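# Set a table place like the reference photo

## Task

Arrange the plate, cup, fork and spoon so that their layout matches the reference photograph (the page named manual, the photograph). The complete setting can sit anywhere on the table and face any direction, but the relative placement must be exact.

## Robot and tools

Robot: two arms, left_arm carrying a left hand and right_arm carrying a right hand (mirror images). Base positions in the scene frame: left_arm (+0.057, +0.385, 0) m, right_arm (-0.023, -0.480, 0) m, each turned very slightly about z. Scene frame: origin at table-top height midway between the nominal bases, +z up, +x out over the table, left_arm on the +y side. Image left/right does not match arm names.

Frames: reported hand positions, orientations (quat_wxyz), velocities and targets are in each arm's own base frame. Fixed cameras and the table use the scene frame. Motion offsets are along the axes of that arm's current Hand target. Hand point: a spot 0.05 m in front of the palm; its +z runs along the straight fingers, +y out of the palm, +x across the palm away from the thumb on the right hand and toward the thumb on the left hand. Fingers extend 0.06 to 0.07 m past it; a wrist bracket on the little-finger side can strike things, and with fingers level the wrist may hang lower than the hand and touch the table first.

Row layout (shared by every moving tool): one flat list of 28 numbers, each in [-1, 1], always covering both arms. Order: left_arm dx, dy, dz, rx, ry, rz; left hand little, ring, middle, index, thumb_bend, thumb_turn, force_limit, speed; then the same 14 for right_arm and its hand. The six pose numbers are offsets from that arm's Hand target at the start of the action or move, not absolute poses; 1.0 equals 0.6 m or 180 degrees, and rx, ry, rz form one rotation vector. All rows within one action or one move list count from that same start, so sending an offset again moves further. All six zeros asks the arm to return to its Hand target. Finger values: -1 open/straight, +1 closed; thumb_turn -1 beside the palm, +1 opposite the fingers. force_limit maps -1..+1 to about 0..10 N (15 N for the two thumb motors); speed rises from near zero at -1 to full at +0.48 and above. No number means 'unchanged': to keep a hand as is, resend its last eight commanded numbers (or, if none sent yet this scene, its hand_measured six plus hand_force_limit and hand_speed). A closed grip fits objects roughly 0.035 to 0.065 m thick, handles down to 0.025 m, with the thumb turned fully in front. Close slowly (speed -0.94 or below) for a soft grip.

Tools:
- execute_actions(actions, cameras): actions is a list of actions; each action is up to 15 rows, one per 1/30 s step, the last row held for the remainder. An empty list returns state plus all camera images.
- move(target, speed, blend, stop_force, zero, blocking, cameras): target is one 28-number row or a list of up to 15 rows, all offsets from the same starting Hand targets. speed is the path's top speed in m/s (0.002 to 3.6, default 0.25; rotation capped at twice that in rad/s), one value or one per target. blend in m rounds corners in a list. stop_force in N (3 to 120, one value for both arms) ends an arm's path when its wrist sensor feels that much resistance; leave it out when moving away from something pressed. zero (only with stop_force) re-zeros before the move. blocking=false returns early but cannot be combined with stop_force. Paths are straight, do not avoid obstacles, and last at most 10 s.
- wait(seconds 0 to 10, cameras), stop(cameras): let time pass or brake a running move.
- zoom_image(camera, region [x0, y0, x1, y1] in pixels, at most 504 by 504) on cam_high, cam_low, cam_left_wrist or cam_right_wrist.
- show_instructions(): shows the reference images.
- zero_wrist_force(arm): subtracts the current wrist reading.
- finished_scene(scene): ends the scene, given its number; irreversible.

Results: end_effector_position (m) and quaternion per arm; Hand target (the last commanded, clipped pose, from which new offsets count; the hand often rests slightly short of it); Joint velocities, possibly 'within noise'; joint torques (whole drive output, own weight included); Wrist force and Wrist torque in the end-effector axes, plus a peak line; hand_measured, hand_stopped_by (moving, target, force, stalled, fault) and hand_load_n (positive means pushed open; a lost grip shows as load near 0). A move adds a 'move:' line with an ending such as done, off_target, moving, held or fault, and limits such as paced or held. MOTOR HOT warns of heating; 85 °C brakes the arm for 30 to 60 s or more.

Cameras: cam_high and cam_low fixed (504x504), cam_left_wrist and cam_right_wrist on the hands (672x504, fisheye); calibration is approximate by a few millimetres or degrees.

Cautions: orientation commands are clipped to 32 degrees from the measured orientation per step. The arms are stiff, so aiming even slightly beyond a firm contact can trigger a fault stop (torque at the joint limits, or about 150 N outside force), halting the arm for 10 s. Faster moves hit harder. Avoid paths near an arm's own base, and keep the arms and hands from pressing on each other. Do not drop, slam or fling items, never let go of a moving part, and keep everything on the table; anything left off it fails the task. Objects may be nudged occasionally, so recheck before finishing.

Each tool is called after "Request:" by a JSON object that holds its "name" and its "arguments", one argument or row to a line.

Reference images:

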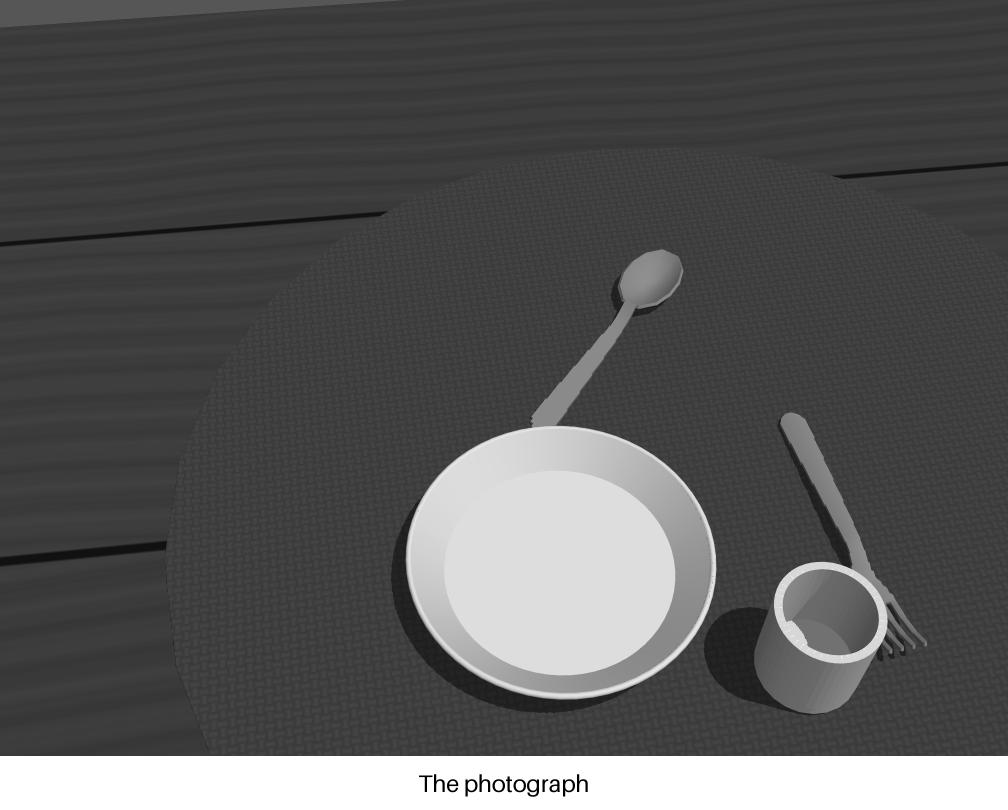

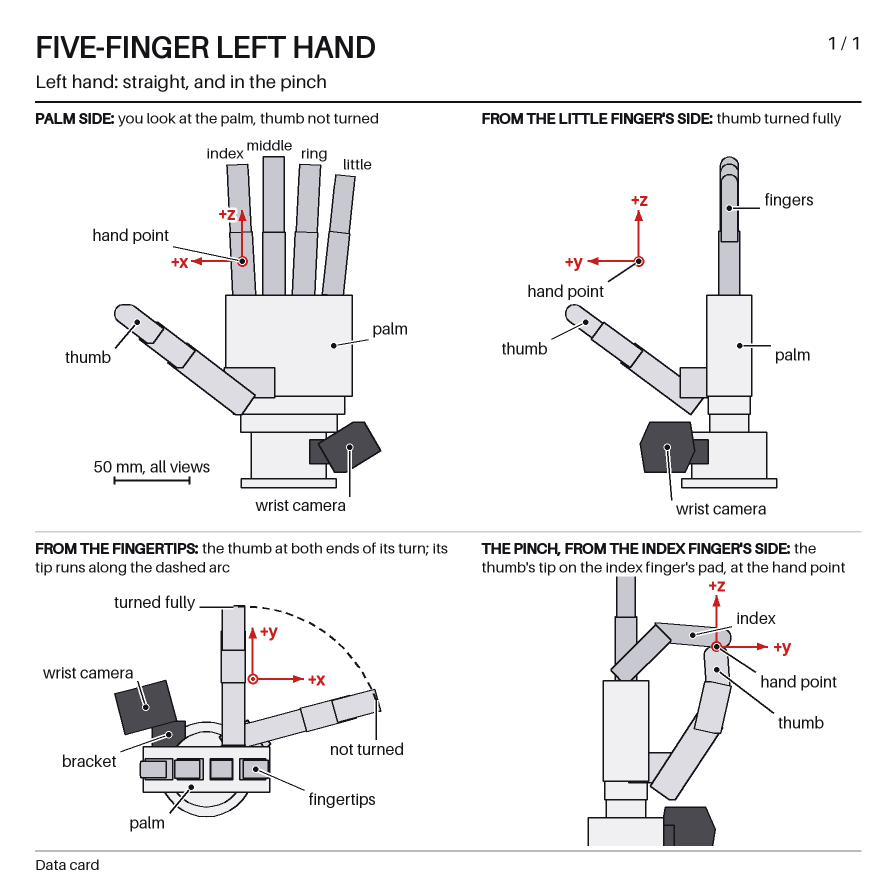

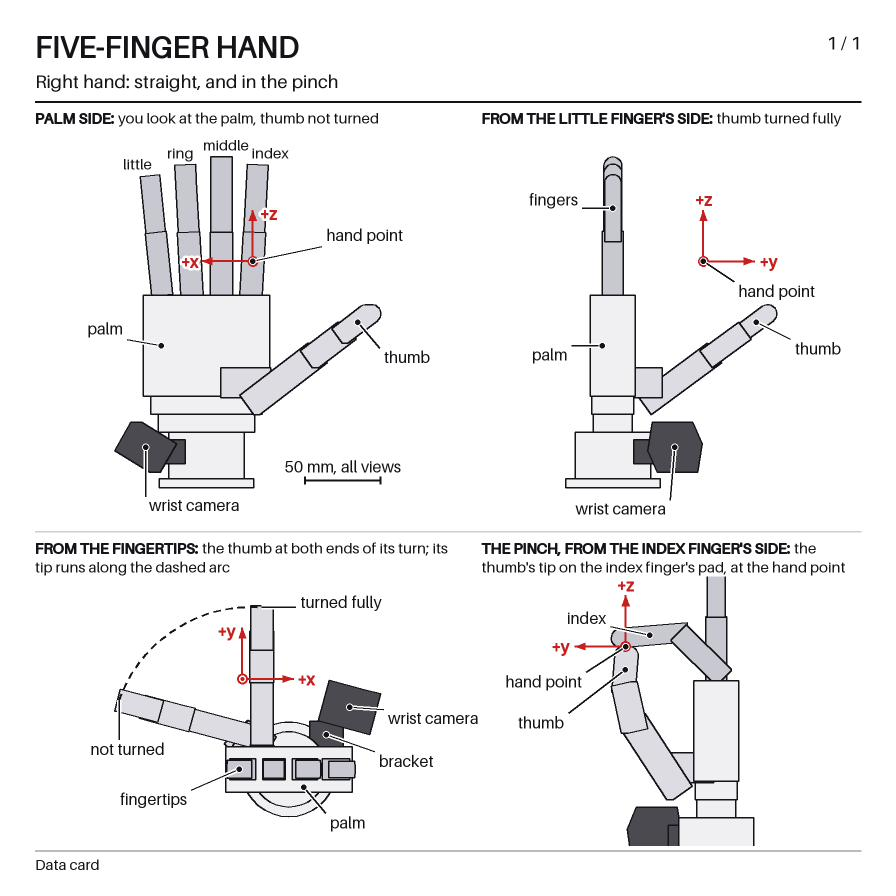

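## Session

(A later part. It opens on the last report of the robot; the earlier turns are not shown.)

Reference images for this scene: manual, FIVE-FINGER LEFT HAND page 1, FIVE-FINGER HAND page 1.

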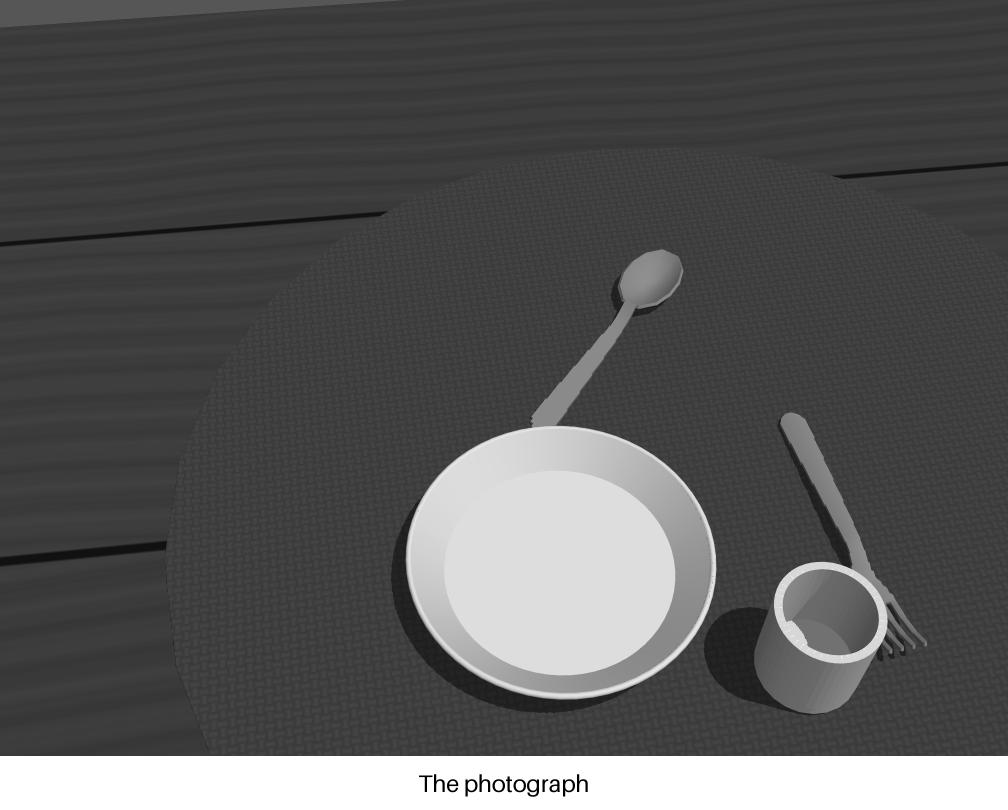

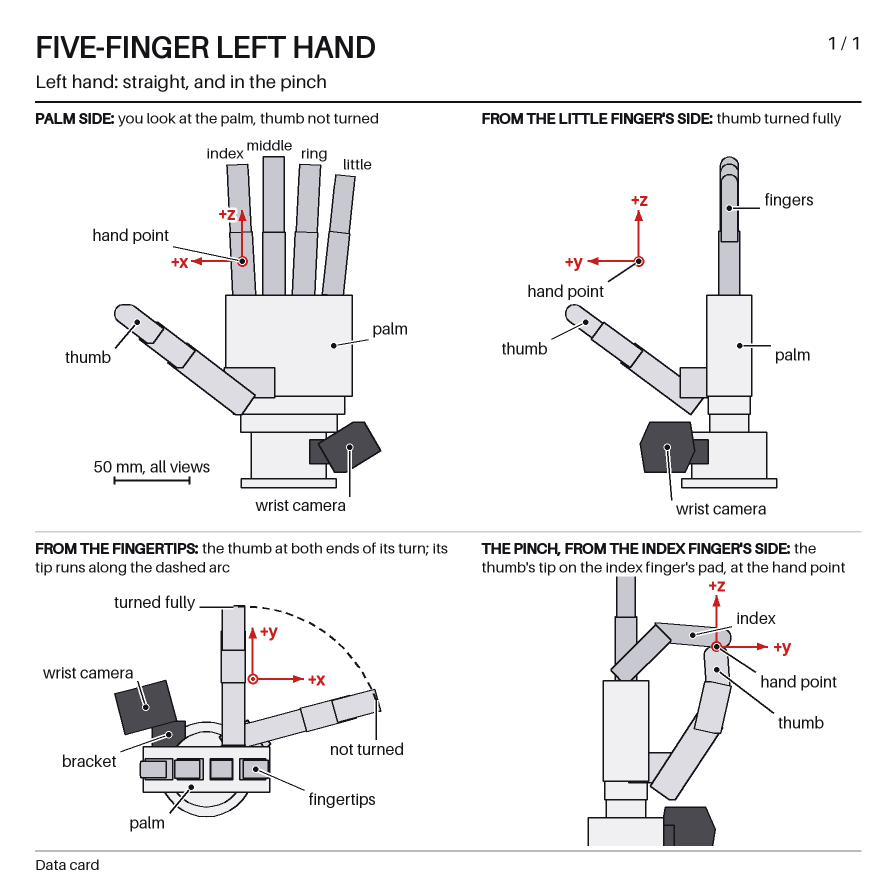

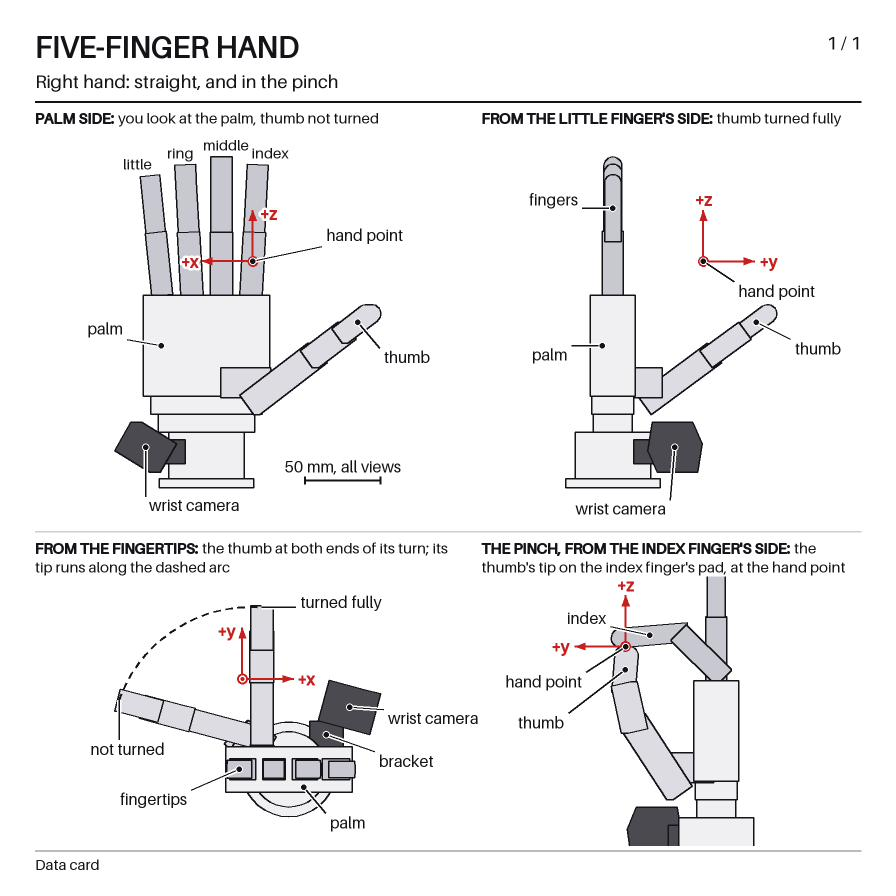

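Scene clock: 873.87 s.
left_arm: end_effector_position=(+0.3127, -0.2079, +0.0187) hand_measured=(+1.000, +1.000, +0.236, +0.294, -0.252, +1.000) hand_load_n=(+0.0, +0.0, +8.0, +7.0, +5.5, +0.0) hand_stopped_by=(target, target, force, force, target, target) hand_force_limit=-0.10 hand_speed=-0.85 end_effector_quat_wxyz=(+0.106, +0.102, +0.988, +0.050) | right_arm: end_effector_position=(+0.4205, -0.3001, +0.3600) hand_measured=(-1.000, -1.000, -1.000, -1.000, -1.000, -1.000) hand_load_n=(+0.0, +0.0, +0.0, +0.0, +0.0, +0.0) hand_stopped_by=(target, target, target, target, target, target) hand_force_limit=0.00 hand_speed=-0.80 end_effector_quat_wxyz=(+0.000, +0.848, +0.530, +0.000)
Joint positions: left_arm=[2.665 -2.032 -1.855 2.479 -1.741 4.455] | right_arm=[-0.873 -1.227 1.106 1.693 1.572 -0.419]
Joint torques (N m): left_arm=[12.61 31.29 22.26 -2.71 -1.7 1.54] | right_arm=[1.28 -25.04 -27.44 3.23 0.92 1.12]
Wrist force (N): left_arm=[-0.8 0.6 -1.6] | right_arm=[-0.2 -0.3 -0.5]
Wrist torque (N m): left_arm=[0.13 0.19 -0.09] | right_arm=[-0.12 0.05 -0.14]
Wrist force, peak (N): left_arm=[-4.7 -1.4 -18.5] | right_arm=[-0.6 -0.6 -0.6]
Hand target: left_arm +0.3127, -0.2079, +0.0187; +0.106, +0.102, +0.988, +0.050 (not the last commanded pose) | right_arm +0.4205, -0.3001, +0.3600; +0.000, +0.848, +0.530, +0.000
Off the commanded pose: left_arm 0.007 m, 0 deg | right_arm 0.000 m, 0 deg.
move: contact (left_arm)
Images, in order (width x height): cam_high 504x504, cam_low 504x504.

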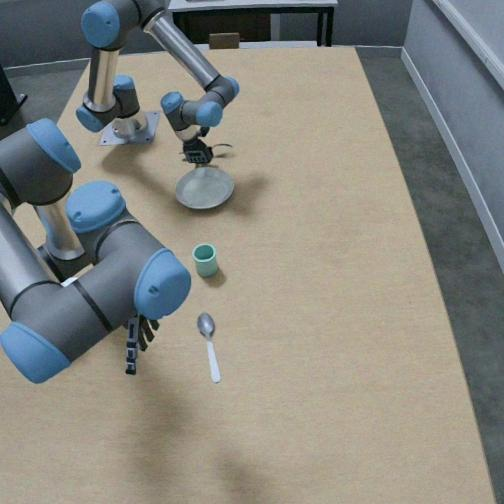

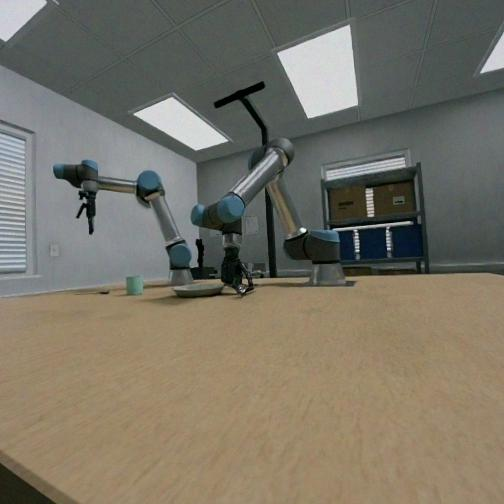

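Request:
{"name": "move", "arguments": {
  "target": [
    [-0.0013,0.0008,-0.0065,0,0,0,1,1,0.6,0.65,-0.25,1,-0.1,-0.85,0,0,0,0,0,0,-1,-1,-1,-1,-1,-1,0,-0.8],
    [0.0128,0.0658,-0.0013,0,0,0,1,1,0.6,0.65,-0.25,1,-0.1,-0.85,0,0,0,0,0,0,-1,-1,-1,-1,-1,-1,0,-0.8],
    [0.0140,0.0650,0.0043,0,0,0,1,1,0.6,0.65,-0.25,1,-0.1,-0.85,0,0,0,0,0,0,-1,-1,-1,-1,-1,-1,0,-0.8]
  ],
  "speed": 0.04
}}

Request:
{"name": "move", "arguments": {
  "target": [0,0,0,0,0,0,1,1,0.6,0.65,-0.7,1,-0.1,-0.75,0,0,0,0,0,0,-1,-1,-1,-1,-1,-1,0,-0.8],
  "speed": 0.02,
  "cameras": ["cam_high","cam_low","cam_left_wrist"]
}}

Request:
{"name": "zoom_image", "arguments": {
  "camera": "cam_low",
  "region": [200, 240, 280, 310]
}}

Request:
{"name": "zoom_image", "arguments": {
  "camera": "cam_high",
  "region": [170, 100, 250, 180]
}}

Scene clock: 885.13 s.
left_arm: end_effector_position=(+0.3126, -0.1679, +0.0191) hand_measured=(+1.000, +1.000, +0.236, +0.294, -0.252, +1.000) hand_load_n=(+0.0, +0.0, +7.5, +8.0, +5.5, +0.0) hand_stopped_by=(target, target, force, force, target, target) hand_force_limit=-0.10 hand_speed=-0.85 end_effector_quat_wxyz=(+0.106, +0.102, +0.988, +0.050) end_effector_velocity=(-0.001, +0.000, +0.001) end_effector_angular_velocity=(+0.001, +0.002, +0.000) | right_arm: end_effector_position=(+0.4205, -0.3001, +0.3600) hand_measured=(-1.000, -1.000, -1.000, -1.000, -1.000, -1.000) hand_load_n=(+0.0, +0.0, +0.0, +0.0, +0.0, +0.5) hand_stopped_by=(target, target, target, target, target, target) hand_force_limit=0.00 hand_speed=-0.80 end_effector_quat_wxyz=(+0.000, +0.848, +0.530, +0.000)
Joint positions: left_arm=[2.765 -1.974 -1.942 2.524 -1.724 4.555] | right_arm=[-0.873 -1.227 1.106 1.693 1.572 -0.419]
Joint velocities: left_arm=[-0.001 0.003 0 -0.005 0 0] | right_arm=[within noise]
Joint torques (N m): left_arm=[-11.67 34.55 18.84 -4.76 -3.48 -2.11] | right_arm=[1.67 -25.22 -27.37 3.02 1.01 0.95]
Wrist force (N): left_arm=[-0.3 -0.3 0.2] | right_arm=[-0.5 -0.5 -0.4]
Wrist torque (N m): left_arm=[0.02 0.10 -0.04] | right_arm=[-0.15 0.09 -0.16]
Wrist force, peak (N): left_arm=[-0.2 0.8 -2.1] | right_arm=[-0.5 -0.7 -0.6]
Hand target: left_arm +0.3126, -0.1679, +0.0192; +0.106, +0.102, +0.988, +0.050 | right_arm +0.4205, -0.3001, +0.3600; +0.000, +0.848, +0.530, +0.000
Off the commanded pose: left_arm 0.000 m, 0 deg | right_arm 0.000 m, 0 deg.
move: done

Scene clock: 886.67 s.
left_arm: end_effector_position=(+0.3126, -0.1679, +0.0192) hand_measured=(+1.000, +1.000, +0.238, +0.294, -0.700, +1.000) hand_load_n=(+0.0, +0.0, +0.0, +0.0, +0.0, +0.0) hand_stopped_by=(target, target, force, force, target, target) hand_force_limit=-0.10 hand_speed=-0.75 end_effector_quat_wxyz=(+0.106, +0.102, +0.988, +0.050) | right_arm: end_effector_position=(+0.4205, -0.3001, +0.3600) hand_measured=(-1.000, -1.000, -1.000, -1.000, -1.000, -1.000) hand_load_n=(+0.0, +0.0, +0.0, +0.0, +0.0, +0.0) hand_stopped_by=(target, target, target, target, target, target) hand_force_limit=0.00 hand_speed=-0.80 end_effector_quat_wxyz=(+0.000, +0.848, +0.530, +0.000)
Joint positions: left_arm=[2.765 -1.974 -1.942 2.524 -1.724 4.555] | right_arm=[-0.873 -1.227 1.106 1.693 1.572 -0.419]
Joint torques (N m): left_arm=[-11.53 33.98 21.7 -4.44 -3 -0.86] | right_arm=[1.71 -24.74 -28.66 3.02 0.95 1.12]
Wrist force (N): left_arm=[-0.3 0.0 0.0] | right_arm=[-0.4 -0.3 -0.5]
Wrist torque (N m): left_arm=[0.01 0.08 -0.04] | right_arm=[-0.12 0.08 -0.15]
Wrist force, peak (N): left_arm=[-0.6 -0.1 -0.6] | right_arm=[-0.3 -0.8 -0.6]
Hand target: left_arm +0.3126, -0.1679, +0.0192; +0.106, +0.102, +0.988, +0.050 | right_arm +0.4205, -0.3001, +0.3600; +0.000, +0.848, +0.530, +0.000
Off the commanded pose: left_arm 0.000 m, 0 deg | right_arm 0.000 m, 0 deg.
move: done
camera_calibration:
cam_left_wrist: T_world_to_cam=[[-0.405447, -0.898693, -0.167221, -0.02488], [-0.887939, 0.343724, 0.305644, 0.338484], [-0.217203, 0.272405, -0.937347, 0.247711], [0, 0, 0, 1]] pos_world=[0.344269, -0.206182, 0.124575]
Images, in order (width x height): cam_high 504x504, cam_low 504x504, cam_left_wrist 672x504.

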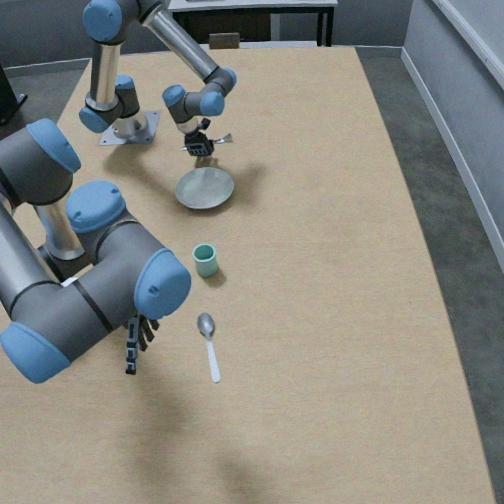

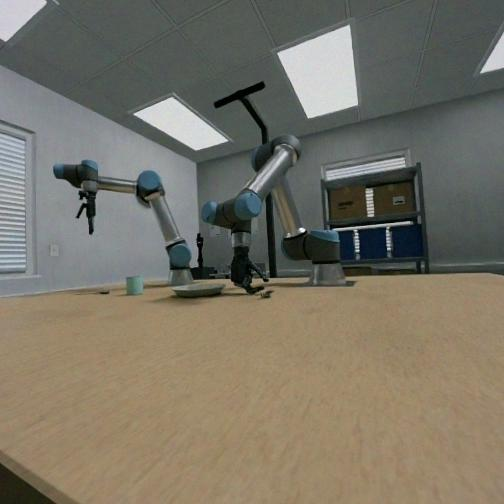

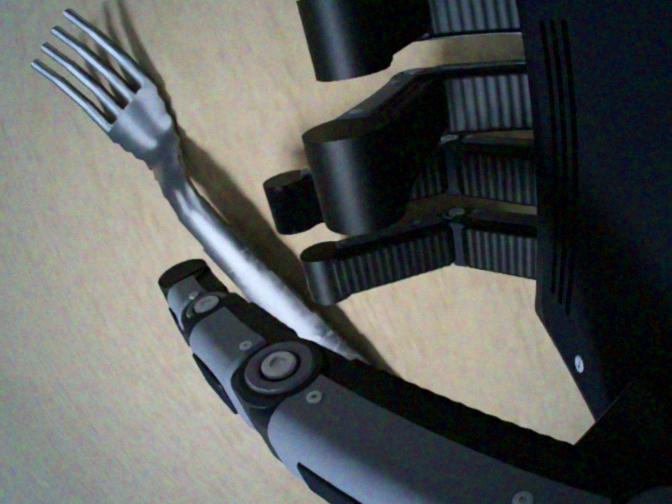

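Scaled by 6.300 from the camera's 504x504 image, which has a finer 720x720 frame.

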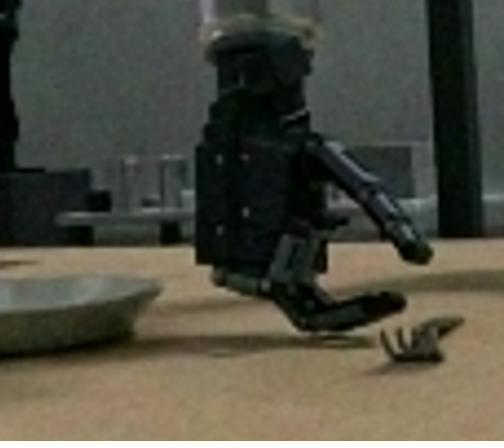

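Scaled by 6.300 from the camera's 504x504 image, which has a finer 720x720 frame.

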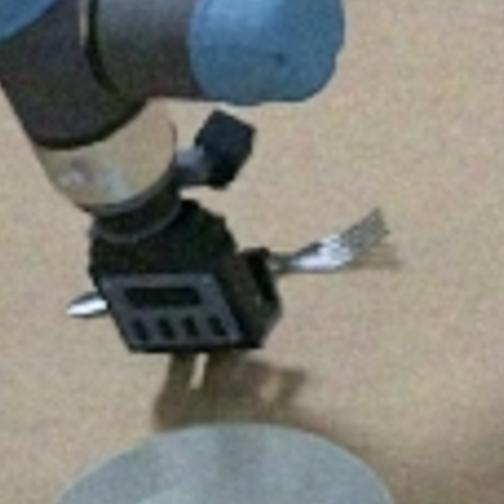

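Request:
{"name": "move", "arguments": {
  "target": [-0.0398,0.0241,-0.1946,0,0,0,1,1,0.6,0.65,-0.7,1,-0.1,-0.75,0,0,0,0,0,0,-1,-1,-1,-1,-1,-1,0,-0.8],
  "speed": 0.15,
  "cameras": ["cam_high","cam_low","cam_left_wrist"]
}}

Request:
{"name": "zoom_image", "arguments": {
  "camera": "cam_high",
  "region": [170, 120, 270, 220]
}}

Scene clock: 893.77 s.
left_arm: end_effector_position=(+0.3126, -0.1679, +0.1392) hand_measured=(+1.000, +1.000, +0.238, +0.294, -0.700, +1.000) hand_load_n=(+0.0, +0.0, +0.0, +0.0, +0.0, +0.0) hand_stopped_by=(target, target, force, force, target, target) hand_force_limit=-0.10 hand_speed=-0.75 end_effector_quat_wxyz=(+0.106, +0.102, +0.988, +0.050) | right_arm: end_effector_position=(+0.4205, -0.3001, +0.3600) hand_measured=(-1.000, -1.000, -1.000, -1.000, -1.000, -1.000) hand_load_n=(+0.0, +0.0, +0.0, +0.0, +0.0, +0.0) hand_stopped_by=(target, target, target, target, target, target) hand_force_limit=0.00 hand_speed=-0.80 end_effector_quat_wxyz=(+0.000, +0.848, +0.530, +0.000)
Joint positions: left_arm=[2.765 -1.802 -1.808 2.218 -1.724 4.555] | right_arm=[-0.873 -1.227 1.106 1.693 1.572 -0.419]
Joint torques (N m): left_arm=[-3.68 31.05 17.13 -4.36 -1.82 -2.41] | right_arm=[1.15 -24.52 -27.82 3.06 1 1.06]
Wrist force (N): left_arm=[-0.4 0.0 -0.2] | right_arm=[-0.2 -0.3 -0.4]
Wrist torque (N m): left_arm=[0.03 0.09 -0.04] | right_arm=[-0.13 0.05 -0.14]
Wrist force, peak (N): left_arm=[-0.8 0.0 -1.7] | right_arm=[-0.2 -0.9 -0.5]
Hand target: left_arm +0.3126, -0.1679, +0.1393; +0.106, +0.102, +0.988, +0.050 | right_arm +0.4205, -0.3001, +0.3600; +0.000, +0.848, +0.530, +0.000
Off the commanded pose: left_arm 0.000 m, 0 deg | right_arm 0.000 m, 0 deg.
move: done
camera_calibration:
cam_left_wrist: T_world_to_cam=[[-0.405403, -0.898706, -0.167261, -0.00483842], [-0.887988, 0.343706, 0.305523, 0.30188], [-0.217087, 0.272385, -0.937379, 0.360063], [0, 0, 0, 1]] pos_world=[0.344269, -0.206182, 0.244476]
Images, in order (width x height): cam_high 504x504, cam_low 504x504, cam_left_wrist 672x504.

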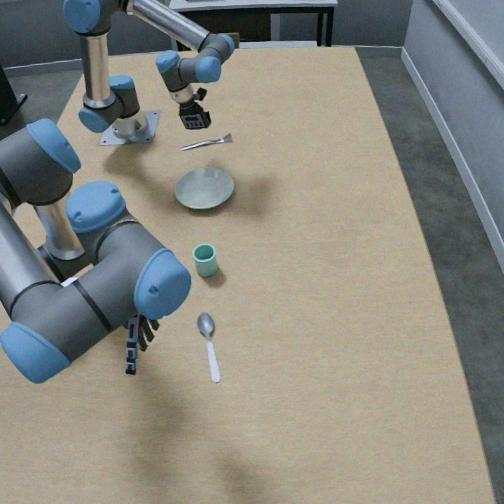

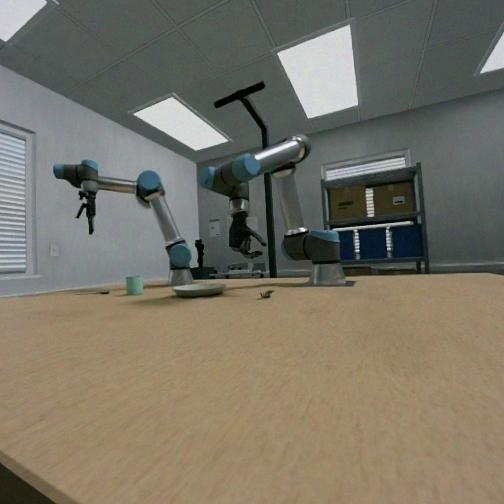

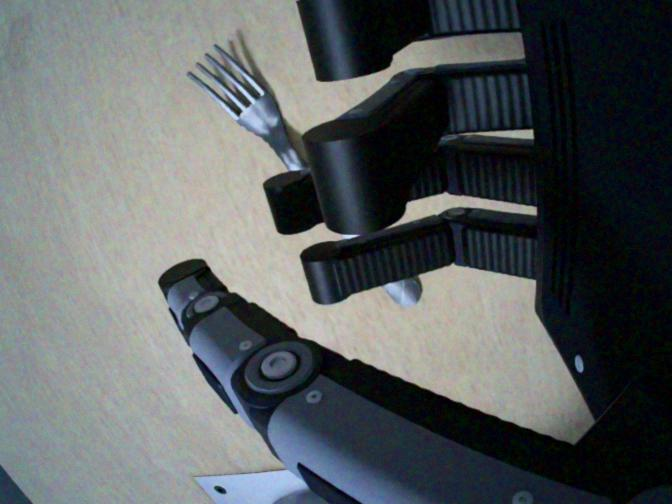

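Scaled by 5.040 from the camera's 504x504 image, which has a finer 720x720 frame.

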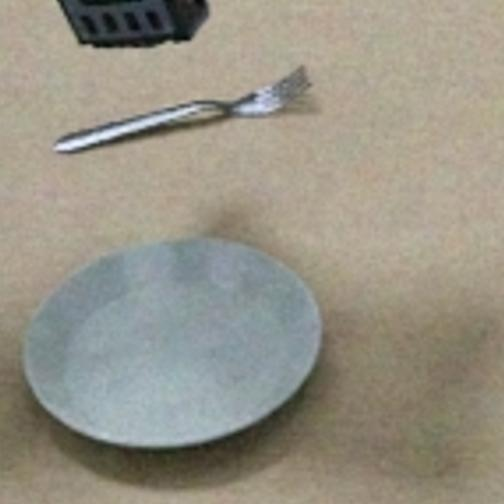

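Request:
{"name": "move", "arguments": {
  "target": [0.0403,0.1838,0.0477,0.0298,0.0688,-0.0854,-1,-1,-0.8,-1,-1,1,-0.1,0.2,0,0,0,0,0,0,-1,-1,-1,-1,-1,-1,0,-0.8],
  "speed": 0.12,
  "cameras": ["cam_high","cam_low","cam_left_wrist"]
}}

Request:
{"name": "zoom_image", "arguments": {
  "camera": "cam_low",
  "region": [200, 220, 300, 310]
}}

Scene clock: 922.67 s.
left_arm: end_effector_position=(+0.3168, -0.0532, +0.1199) hand_measured=(-1.000, -1.000, -0.800, -1.000, -1.000, +1.000) hand_load_n=(+0.0, +0.0, +0.0, +0.0, +0.5, +0.0) hand_stopped_by=(target, target, target, target, target, target) hand_force_limit=-0.10 hand_speed=0.20 end_effector_quat_wxyz=(+0.000, -0.032, +0.999, +0.000) | right_arm: end_effector_position=(+0.4205, -0.3001, +0.3600) hand_measured=(-1.000, -1.000, -1.000, -1.000, -1.000, -1.000) hand_load_n=(+0.0, +0.0, +0.0, +0.0, +0.0, +0.5) hand_stopped_by=(target, target, target, target, target, target) hand_force_limit=0.00 hand_speed=-0.80 end_effector_quat_wxyz=(+0.000, +0.848, +0.530, +0.000)
Joint positions: left_arm=[3.205 -1.828 -1.859 2.116 -1.571 4.712] | right_arm=[-0.873 -1.227 1.106 1.693 1.572 -0.419]
Joint torques (N m): left_arm=[7.82 30.59 25.45 -0.16 -2.93 -2.45] | right_arm=[1.14 -25.29 -27.48 3.17 0.94 1.1]
Wrist force (N): left_arm=[-0.2 0.1 -0.1] | right_arm=[-0.5 -0.5 -0.5]
Wrist torque (N m): left_arm=[0.04 0.03 -0.04] | right_arm=[-0.14 0.09 -0.16]
Wrist force, peak (N): left_arm=[-0.6 1.1 0.1] | right_arm=[-0.2 -0.8 -0.6]
Hand target: left_arm +0.3168, -0.0531, +0.1199; +0.000, -0.032, +0.999, +0.000 | right_arm +0.4205, -0.3001, +0.3600; +0.000, +0.848, +0.530, +0.000
Off the commanded pose: left_arm 0.000 m, 0 deg | right_arm 0.000 m, 0 deg.
move: done
camera_calibration:
cam_left_wrist: T_world_to_cam=[[-0.168314, -0.985724, -0.0042222, -0.00258252], [-0.872654, 0.147012, 0.465685, 0.237447], [-0.458416, 0.0820657, -0.884941, 0.371607], [0, 0, 0, 1]] pos_world=[0.377125, -0.0679494, 0.218263]
Images, in order (width x height): cam_high 504x504, cam_low 504x504, cam_left_wrist 672x504.

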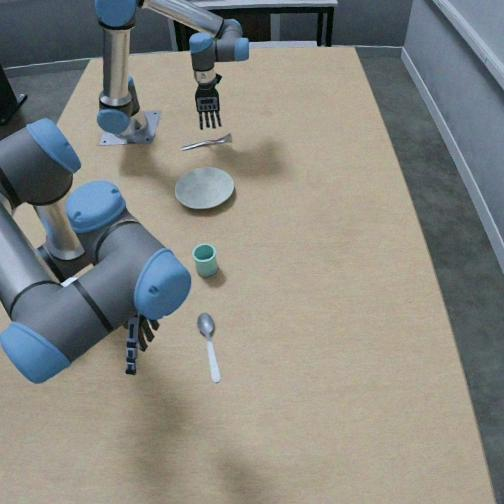

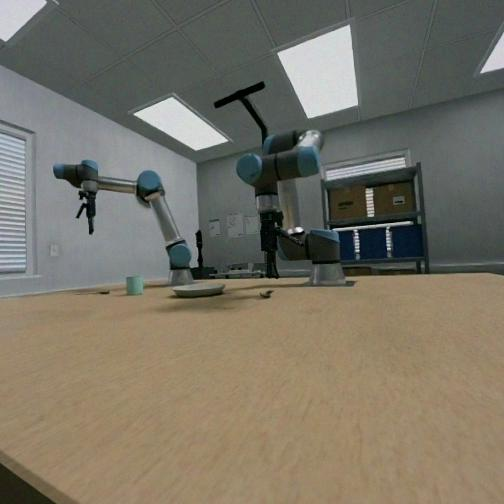

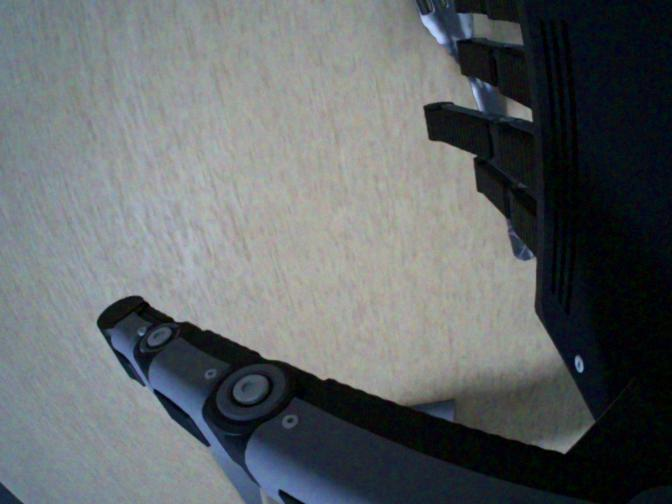

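Scaled by 5.040 from the camera's 504x504 image, which has a finer 720x720 frame.

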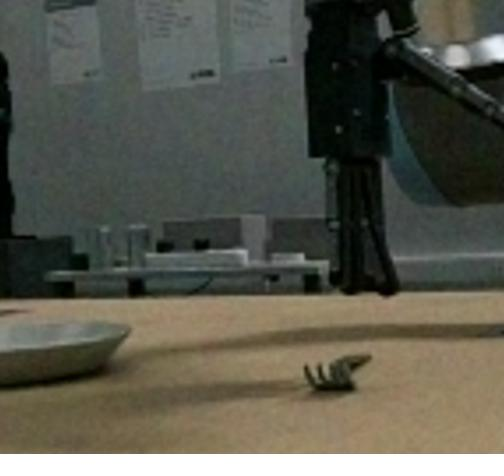

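Request:
{"name": "move", "arguments": {
  "target": [
    [-0.0013,0.0200,0,0,0,0,-1,-1,-0.8,-1,-1,1,-0.1,0.2,0,0,0,0,0,0,-1,-1,-1,-1,-1,-1,0,-0.8],
    [-0.0013,0.0200,0.075,0,0,0,-1,-1,-0.8,-1,-1,1,-0.1,0.2,0,0,0,0,0,0,-1,-1,-1,-1,-1,-1,0,-0.8]
  ],
  "speed": 0.08
}}

Request:
{"name": "move", "arguments": {
  "target": [0,0,0.025,0,0,0,-1,-1,-0.8,-1,-1,1,-0.1,0.2,0,0,0,0,0,0,-1,-1,-1,-1,-1,-1,0,-0.8],
  "speed": 0.02,
  "stop_force": 3,
  "cameras": ["cam_high","cam_low","cam_left_wrist"]
}}

Request:
{"name": "zoom_image", "arguments": {
  "camera": "cam_low",
  "region": [220, 240, 320, 310]
}}

Scene clock: 935.03 s.
left_arm: end_effector_position=(+0.3167, -0.0411, +0.0749) hand_measured=(-1.000, -1.000, -0.800, -1.000, -1.000, +1.000) hand_load_n=(+0.0, +0.0, +0.0, +0.0, +0.0, -0.5) hand_stopped_by=(target, target, target, target, target, target) hand_force_limit=-0.10 hand_speed=0.20 end_effector_quat_wxyz=(+0.000, -0.032, +0.999, +0.000) | right_arm: end_effector_position=(+0.4205, -0.3001, +0.3600) hand_measured=(-1.000, -1.000, -1.000, -1.000, -1.000, -1.000) hand_load_n=(+0.0, +0.0, -0.5, -0.5, +0.0, +0.0) hand_stopped_by=(target, target, target, target, target, target) hand_force_limit=0.00 hand_speed=-0.80 end_effector_quat_wxyz=(+0.000, +0.848, +0.530, +0.000)
Joint positions: left_arm=[3.24 -1.883 -1.922 2.235 -1.571 4.747] | right_arm=[-0.873 -1.227 1.106 1.693 1.572 -0.419]
Joint torques (N m): left_arm=[-10.65 25.91 23.8 -3.37 2.65 -2.01] | right_arm=[0.8 -24.87 -27.93 2.84 1.04 1.11]
Wrist force (N): left_arm=[-0.3 0.2 -0.4] | right_arm=[-0.3 -0.6 -0.5]
Wrist torque (N m): left_arm=[0.06 0.04 -0.06] | right_arm=[-0.16 0.07 -0.15]
Wrist force, peak (N): left_arm=[-0.5 0.2 -1.3] | right_arm=[-0.4 -0.8 -0.4]
Hand target: left_arm +0.3168, -0.0411, +0.0749; +0.000, -0.032, +0.999, +0.000 | right_arm +0.4205, -0.3001, +0.3600; +0.000, +0.848, +0.530, +0.000
Off the commanded pose: left_arm 0.000 m, 0 deg | right_arm 0.000 m, 0 deg.
move: done

Scene clock: 936.33 s.
left_arm: end_effector_position=(+0.3168, -0.0411, +0.0676) hand_measured=(-1.000, -1.000, -0.800, -1.000, -1.000, +1.000) hand_load_n=(+0.0, +0.0, -0.5, +0.0, +0.0, +0.0) hand_stopped_by=(target, target, target, target, target, target) hand_force_limit=-0.10 hand_speed=0.20 end_effector_quat_wxyz=(+0.000, -0.032, +0.999, +0.000) | right_arm: end_effector_position=(+0.4205, -0.3001, +0.3600) hand_measured=(-1.000, -1.000, -1.000, -1.000, -1.000, -1.000) hand_load_n=(+0.0, +0.0, +0.0, +0.0, +0.0, +0.0) hand_stopped_by=(target, target, target, target, target, target) hand_force_limit=0.00 hand_speed=-0.80 end_effector_quat_wxyz=(+0.000, +0.848, +0.530, +0.000)
Joint positions: left_arm=[3.24 -1.895 -1.93 2.254 -1.571 4.747] | right_arm=[-0.873 -1.227 1.106 1.693 1.572 -0.419]
Joint torques (N m): left_arm=[-7.21 28.56 22.93 -4.57 -2.84 -1.71] | right_arm=[1.59 -24.42 -28.17 3.1 0.81 1.03]
Wrist force (N): left_arm=[-0.6 0.5 -1.4] | right_arm=[-0.4 -0.6 -0.3]
Wrist torque (N m): left_arm=[0.10 -0.04 -0.07] | right_arm=[-0.18 0.07 -0.16]
Wrist force, peak (N): left_arm=[-1.8 -3.8 -23.2] | right_arm=[-0.4 -0.8 -0.5]
Hand target: left_arm +0.3168, -0.0411, +0.0676; +0.000, -0.032, +0.999, +0.000 (not the last commanded pose) | right_arm +0.4205, -0.3001, +0.3600; +0.000, +0.848, +0.530, +0.000
Off the commanded pose: left_arm 0.008 m, 0 deg | right_arm 0.000 m, 0 deg.
move: contact (left_arm)
camera_calibration:
cam_left_wrist: T_world_to_cam=[[-0.168167, -0.98575, -0.00418954, 0.00907976], [-0.872702, 0.146903, 0.46563, 0.260086], [-0.458379, 0.08196, -0.88497, 0.324451], [0, 0, 0, 1]] pos_world=[0.377226, -0.055849, 0.166064]
Images, in order (width x height): cam_high 504x504, cam_low 504x504, cam_left_wrist 672x504.

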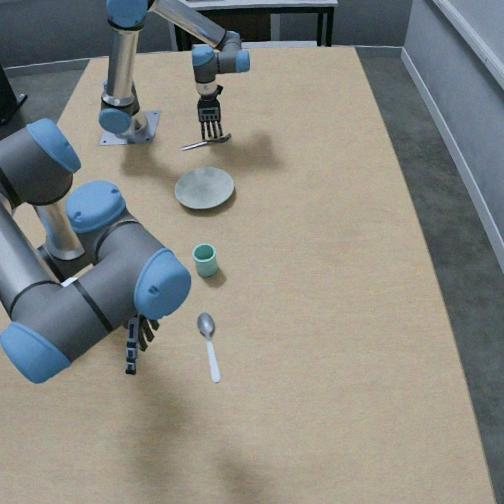

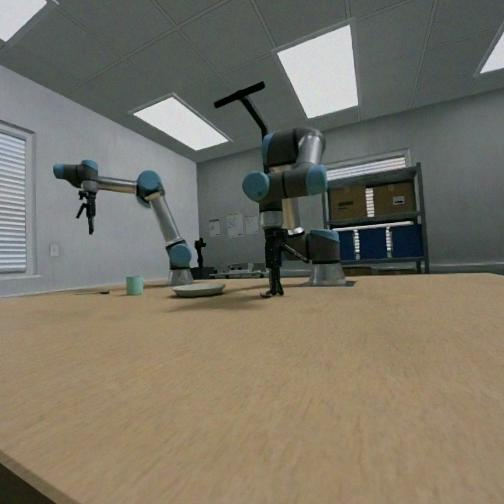

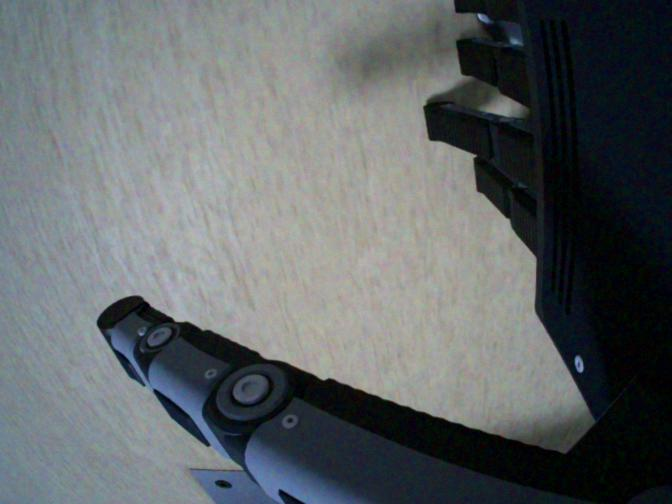

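Scaled by 5.040 from the camera's 504x504 image, which has a finer 720x720 frame.

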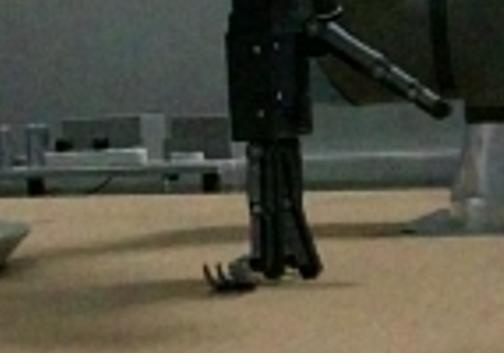

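Request:
{"name": "move", "arguments": {
  "target": [
    [0,0,-0.0033,0,0,0,-1,-1,-0.8,-1,-1,1,-0.1,0.2,0,0,0,0,0,0,-1,-1,-1,-1,-1,-1,0,-0.8],
    [0.0067,-0.1482,-0.0033,0,0,0,-1,-1,-0.8,-1,-1,1,-0.1,0.2,0,0,0,0,0,0,-1,-1,-1,-1,-1,-1,0,-0.8]
  ],
  "speed": 0.05,
  "cameras": ["cam_high","cam_low","cam_left_wrist"]
}}

Request:
{"name": "zoom_image", "arguments": {
  "camera": "cam_high",
  "region": [170, 120, 270, 220]
}}

Scene clock: 949.73 s.
left_arm: end_effector_position=(+0.3185, -0.1301, +0.0696) hand_measured=(-1.000, -1.000, -0.800, -1.000, -1.000, +1.000) hand_load_n=(+0.0, +0.0, +0.0, +0.0, +0.0, +0.0) hand_stopped_by=(target, target, target, target, target, target) hand_force_limit=-0.10 hand_speed=0.20 end_effector_quat_wxyz=(+0.000, -0.032, +0.999, +0.000) | right_arm: end_effector_position=(+0.4205, -0.3001, +0.3600) hand_measured=(-1.000, -1.000, -1.000, -1.000, -1.000, -1.000) hand_load_n=(+0.0, +0.0, +0.0, +0.0, +0.0, +0.0) hand_stopped_by=(target, target, target, target, target, target) hand_force_limit=0.00 hand_speed=-0.80 end_effector_quat_wxyz=(+0.000, +0.848, +0.530, +0.000)
Joint positions: left_arm=[2.992 -1.964 -1.82 2.214 -1.571 4.498] | right_arm=[-0.873 -1.227 1.106 1.693 1.572 -0.419]
Joint torques (N m): left_arm=[14.47 36.57 5.92 -0.57 -2.67 2.15] | right_arm=[1.09 -24.86 -27.34 3.08 1.08 1.16]
Wrist force (N): left_arm=[-0.3 0.1 -0.2] | right_arm=[-0.3 -0.7 -0.3]
Wrist torque (N m): left_arm=[0.03 0.06 -0.06] | right_arm=[-0.18 0.07 -0.16]
Wrist force, peak (N): left_arm=[-1.1 0.5 -1.6] | right_arm=[-0.5 -0.6 -0.7]
Hand target: left_arm +0.3185, -0.1301, +0.0696; +0.000, -0.032, +0.999, +0.000 | right_arm +0.4205, -0.3001, +0.3600; +0.000, +0.848, +0.530, +0.000
Off the commanded pose: left_arm 0.000 m, 0 deg | right_arm 0.000 m, 0 deg.
move: done
camera_calibration:
cam_left_wrist: T_world_to_cam=[[-0.168253, -0.985735, -0.00410524, -0.0783543], [-0.872581, 0.146999, 0.465826, 0.273561], [-0.458577, 0.0819588, -0.884867, 0.334306], [0, 0, 0, 1]] pos_world=[0.378826, -0.144849, 0.168063]
Images, in order (width x height): cam_high 504x504, cam_low 504x504, cam_left_wrist 672x504.

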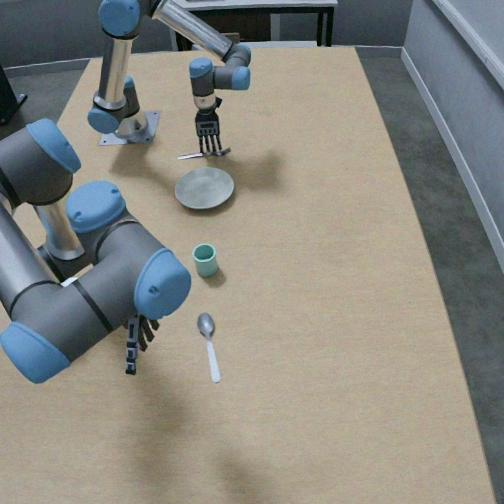

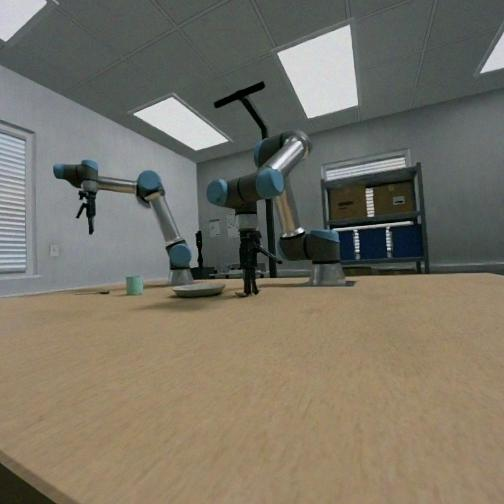

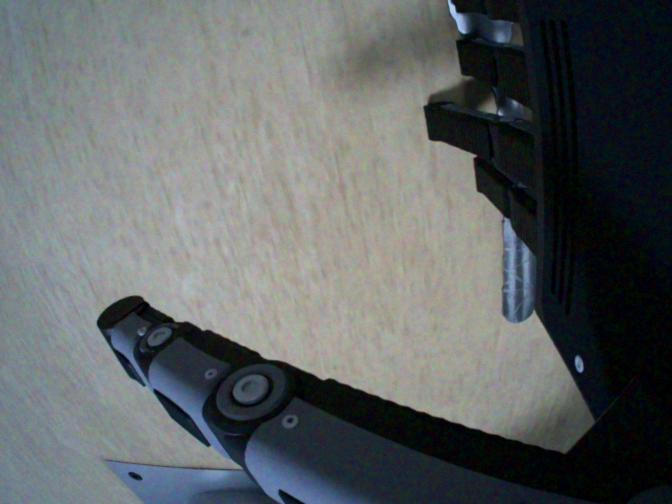

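Scaled by 5.040 from the camera's 504x504 image, which has a finer 720x720 frame.

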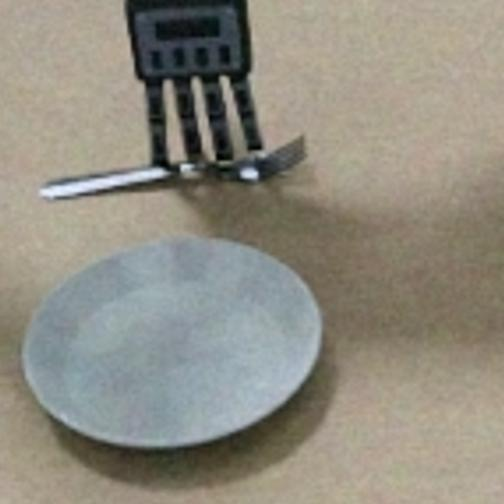

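Request:
{"name": "move", "arguments": {
  "target": [
    [0,0,-0.0757,0,0,0,-1,-1,-0.8,-1,-1,1,-0.1,0.2,0,0,0,0,0,0,-1,-1,-1,-1,-1,-1,0,-0.8],
    [0.0165,-0.0835,-0.0757,0,0,-0.0294,-1,-1,-0.8,-1,-1,1,-0.1,0.2,0,0,0,0,0,0,-1,-1,-1,-1,-1,-1,0,-0.8],
    [0.0165,-0.0835,0,0,0,-0.0294,-1,-1,-0.8,-1,-1,1,-0.1,0.2,0,0,0,0,0,0,-1,-1,-1,-1,-1,-1,0,-0.8],
    [0.0150,-0.0468,0,0,0,-0.0294,-1,-1,-0.8,-1,-1,1,-0.1,0.2,0,0,0,0,0,0,-1,-1,-1,-1,-1,-1,0,-0.8]
  ],
  "speed": [0.08,0.08,0.06,0.03],
  "cameras": ["cam_high","cam_low","cam_left_wrist"]
}}

Request:
{"name": "zoom_image", "arguments": {
  "camera": "cam_high",
  "region": [170, 120, 270, 220]
}}

Scene clock: 984.57 s.
left_arm: end_effector_position=(+0.3113, -0.1585, +0.0696) hand_measured=(-1.000, -1.000, -0.800, -1.000, -1.000, +1.000) hand_load_n=(+0.0, +0.0, +0.0, +0.0, +0.0, +0.0) hand_stopped_by=(target, target, target, target, target, target) hand_force_limit=-0.10 hand_speed=0.20 end_effector_quat_wxyz=(+0.000, -0.078, +0.997, +0.000) end_effector_velocity=(+0.000, -0.002, +0.000) end_effector_angular_velocity=(+0.000, -0.002, +0.002) | right_arm: end_effector_position=(+0.4205, -0.3001, +0.3600) hand_measured=(-1.000, -1.000, -1.000, -1.000, -1.000, -1.000) hand_load_n=(+0.0, +0.0, +0.0, +0.0, +0.0, +0.0) hand_stopped_by=(target, target, target, target, target, target) hand_force_limit=0.00 hand_speed=-0.80 end_effector_quat_wxyz=(+0.000, +0.848, +0.530, +0.000)
Joint positions: left_arm=[2.926 -1.986 -1.787 2.202 -1.571 4.341] | right_arm=[-0.873 -1.227 1.106 1.693 1.572 -0.419]
Joint velocities: left_arm=[-0.005 -0.002 0.003 0 -0.001 -0.007] | right_arm=[within noise]
Joint torques (N m): left_arm=[-12.81 24.37 23.13 -2.25 -0.97 -2.75] | right_arm=[0.39 -25.57 -27.28 2.97 0.87 1]
Wrist force (N): left_arm=[-0.4 0.0 -0.4] | right_arm=[-0.4 -0.4 -0.4]
Wrist torque (N m): left_arm=[0.05 0.05 -0.07] | right_arm=[-0.14 0.08 -0.15]
Wrist force, peak (N): left_arm=[-0.5 -0.4 -1.0] | right_arm=[-0.6 -0.7 -0.5]
Hand target: left_arm +0.3113, -0.1587, +0.0696; +0.000, -0.078, +0.997, +0.000 | right_arm +0.4205, -0.3001, +0.3600; +0.000, +0.848, +0.530, +0.000
Off the commanded pose: left_arm 0.000 m, 0 deg | right_arm 0.000 m, 0 deg.
move: done
camera_calibration:
cam_left_wrist: T_world_to_cam=[[-0.0765394, -0.997057, -0.00435757, -0.137906], [-0.882561, 0.0657153, 0.465582, 0.261757], [-0.463926, 0.0394812, -0.884994, 0.328288], [0, 0, 0, 1]] pos_world=[0.372762, -0.167663, 0.168063]
Images, in order (width x height): cam_high 504x504, cam_low 504x504, cam_left_wrist 672x504.

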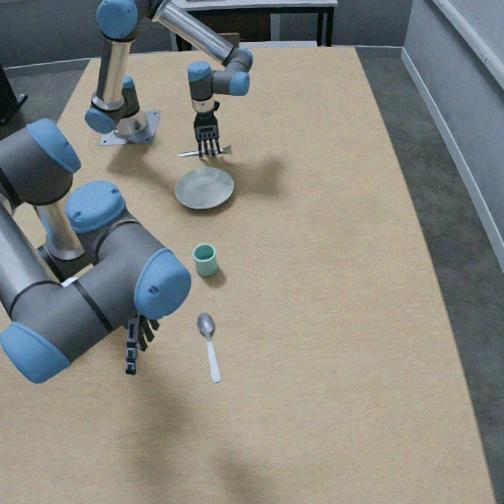

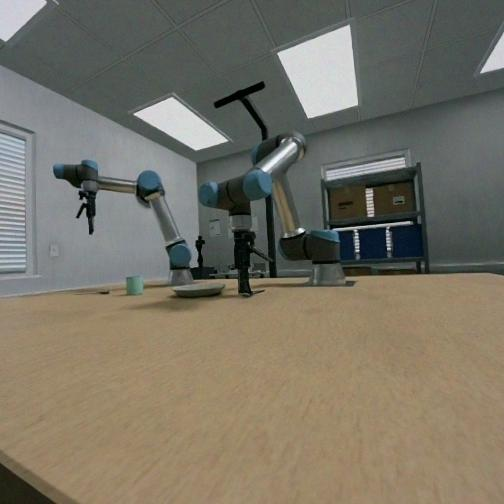

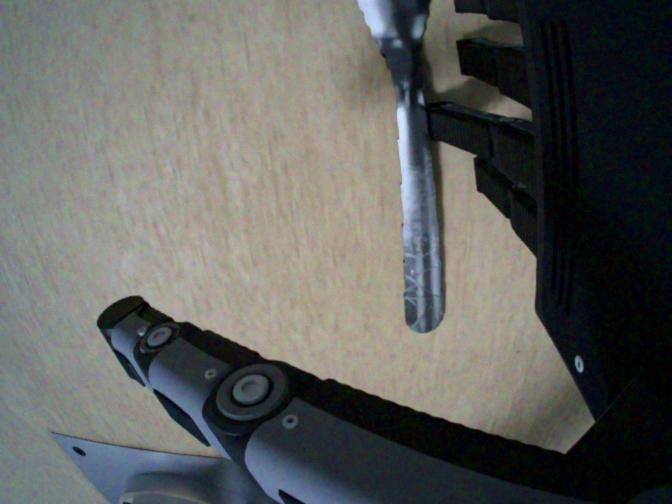

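Scaled by 5.040 from the camera's 504x504 image, which has a finer 720x720 frame.

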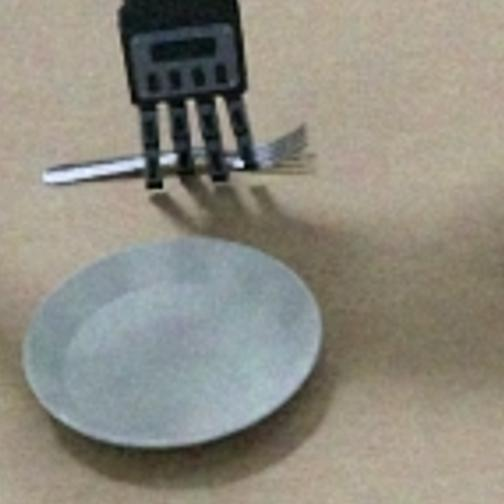

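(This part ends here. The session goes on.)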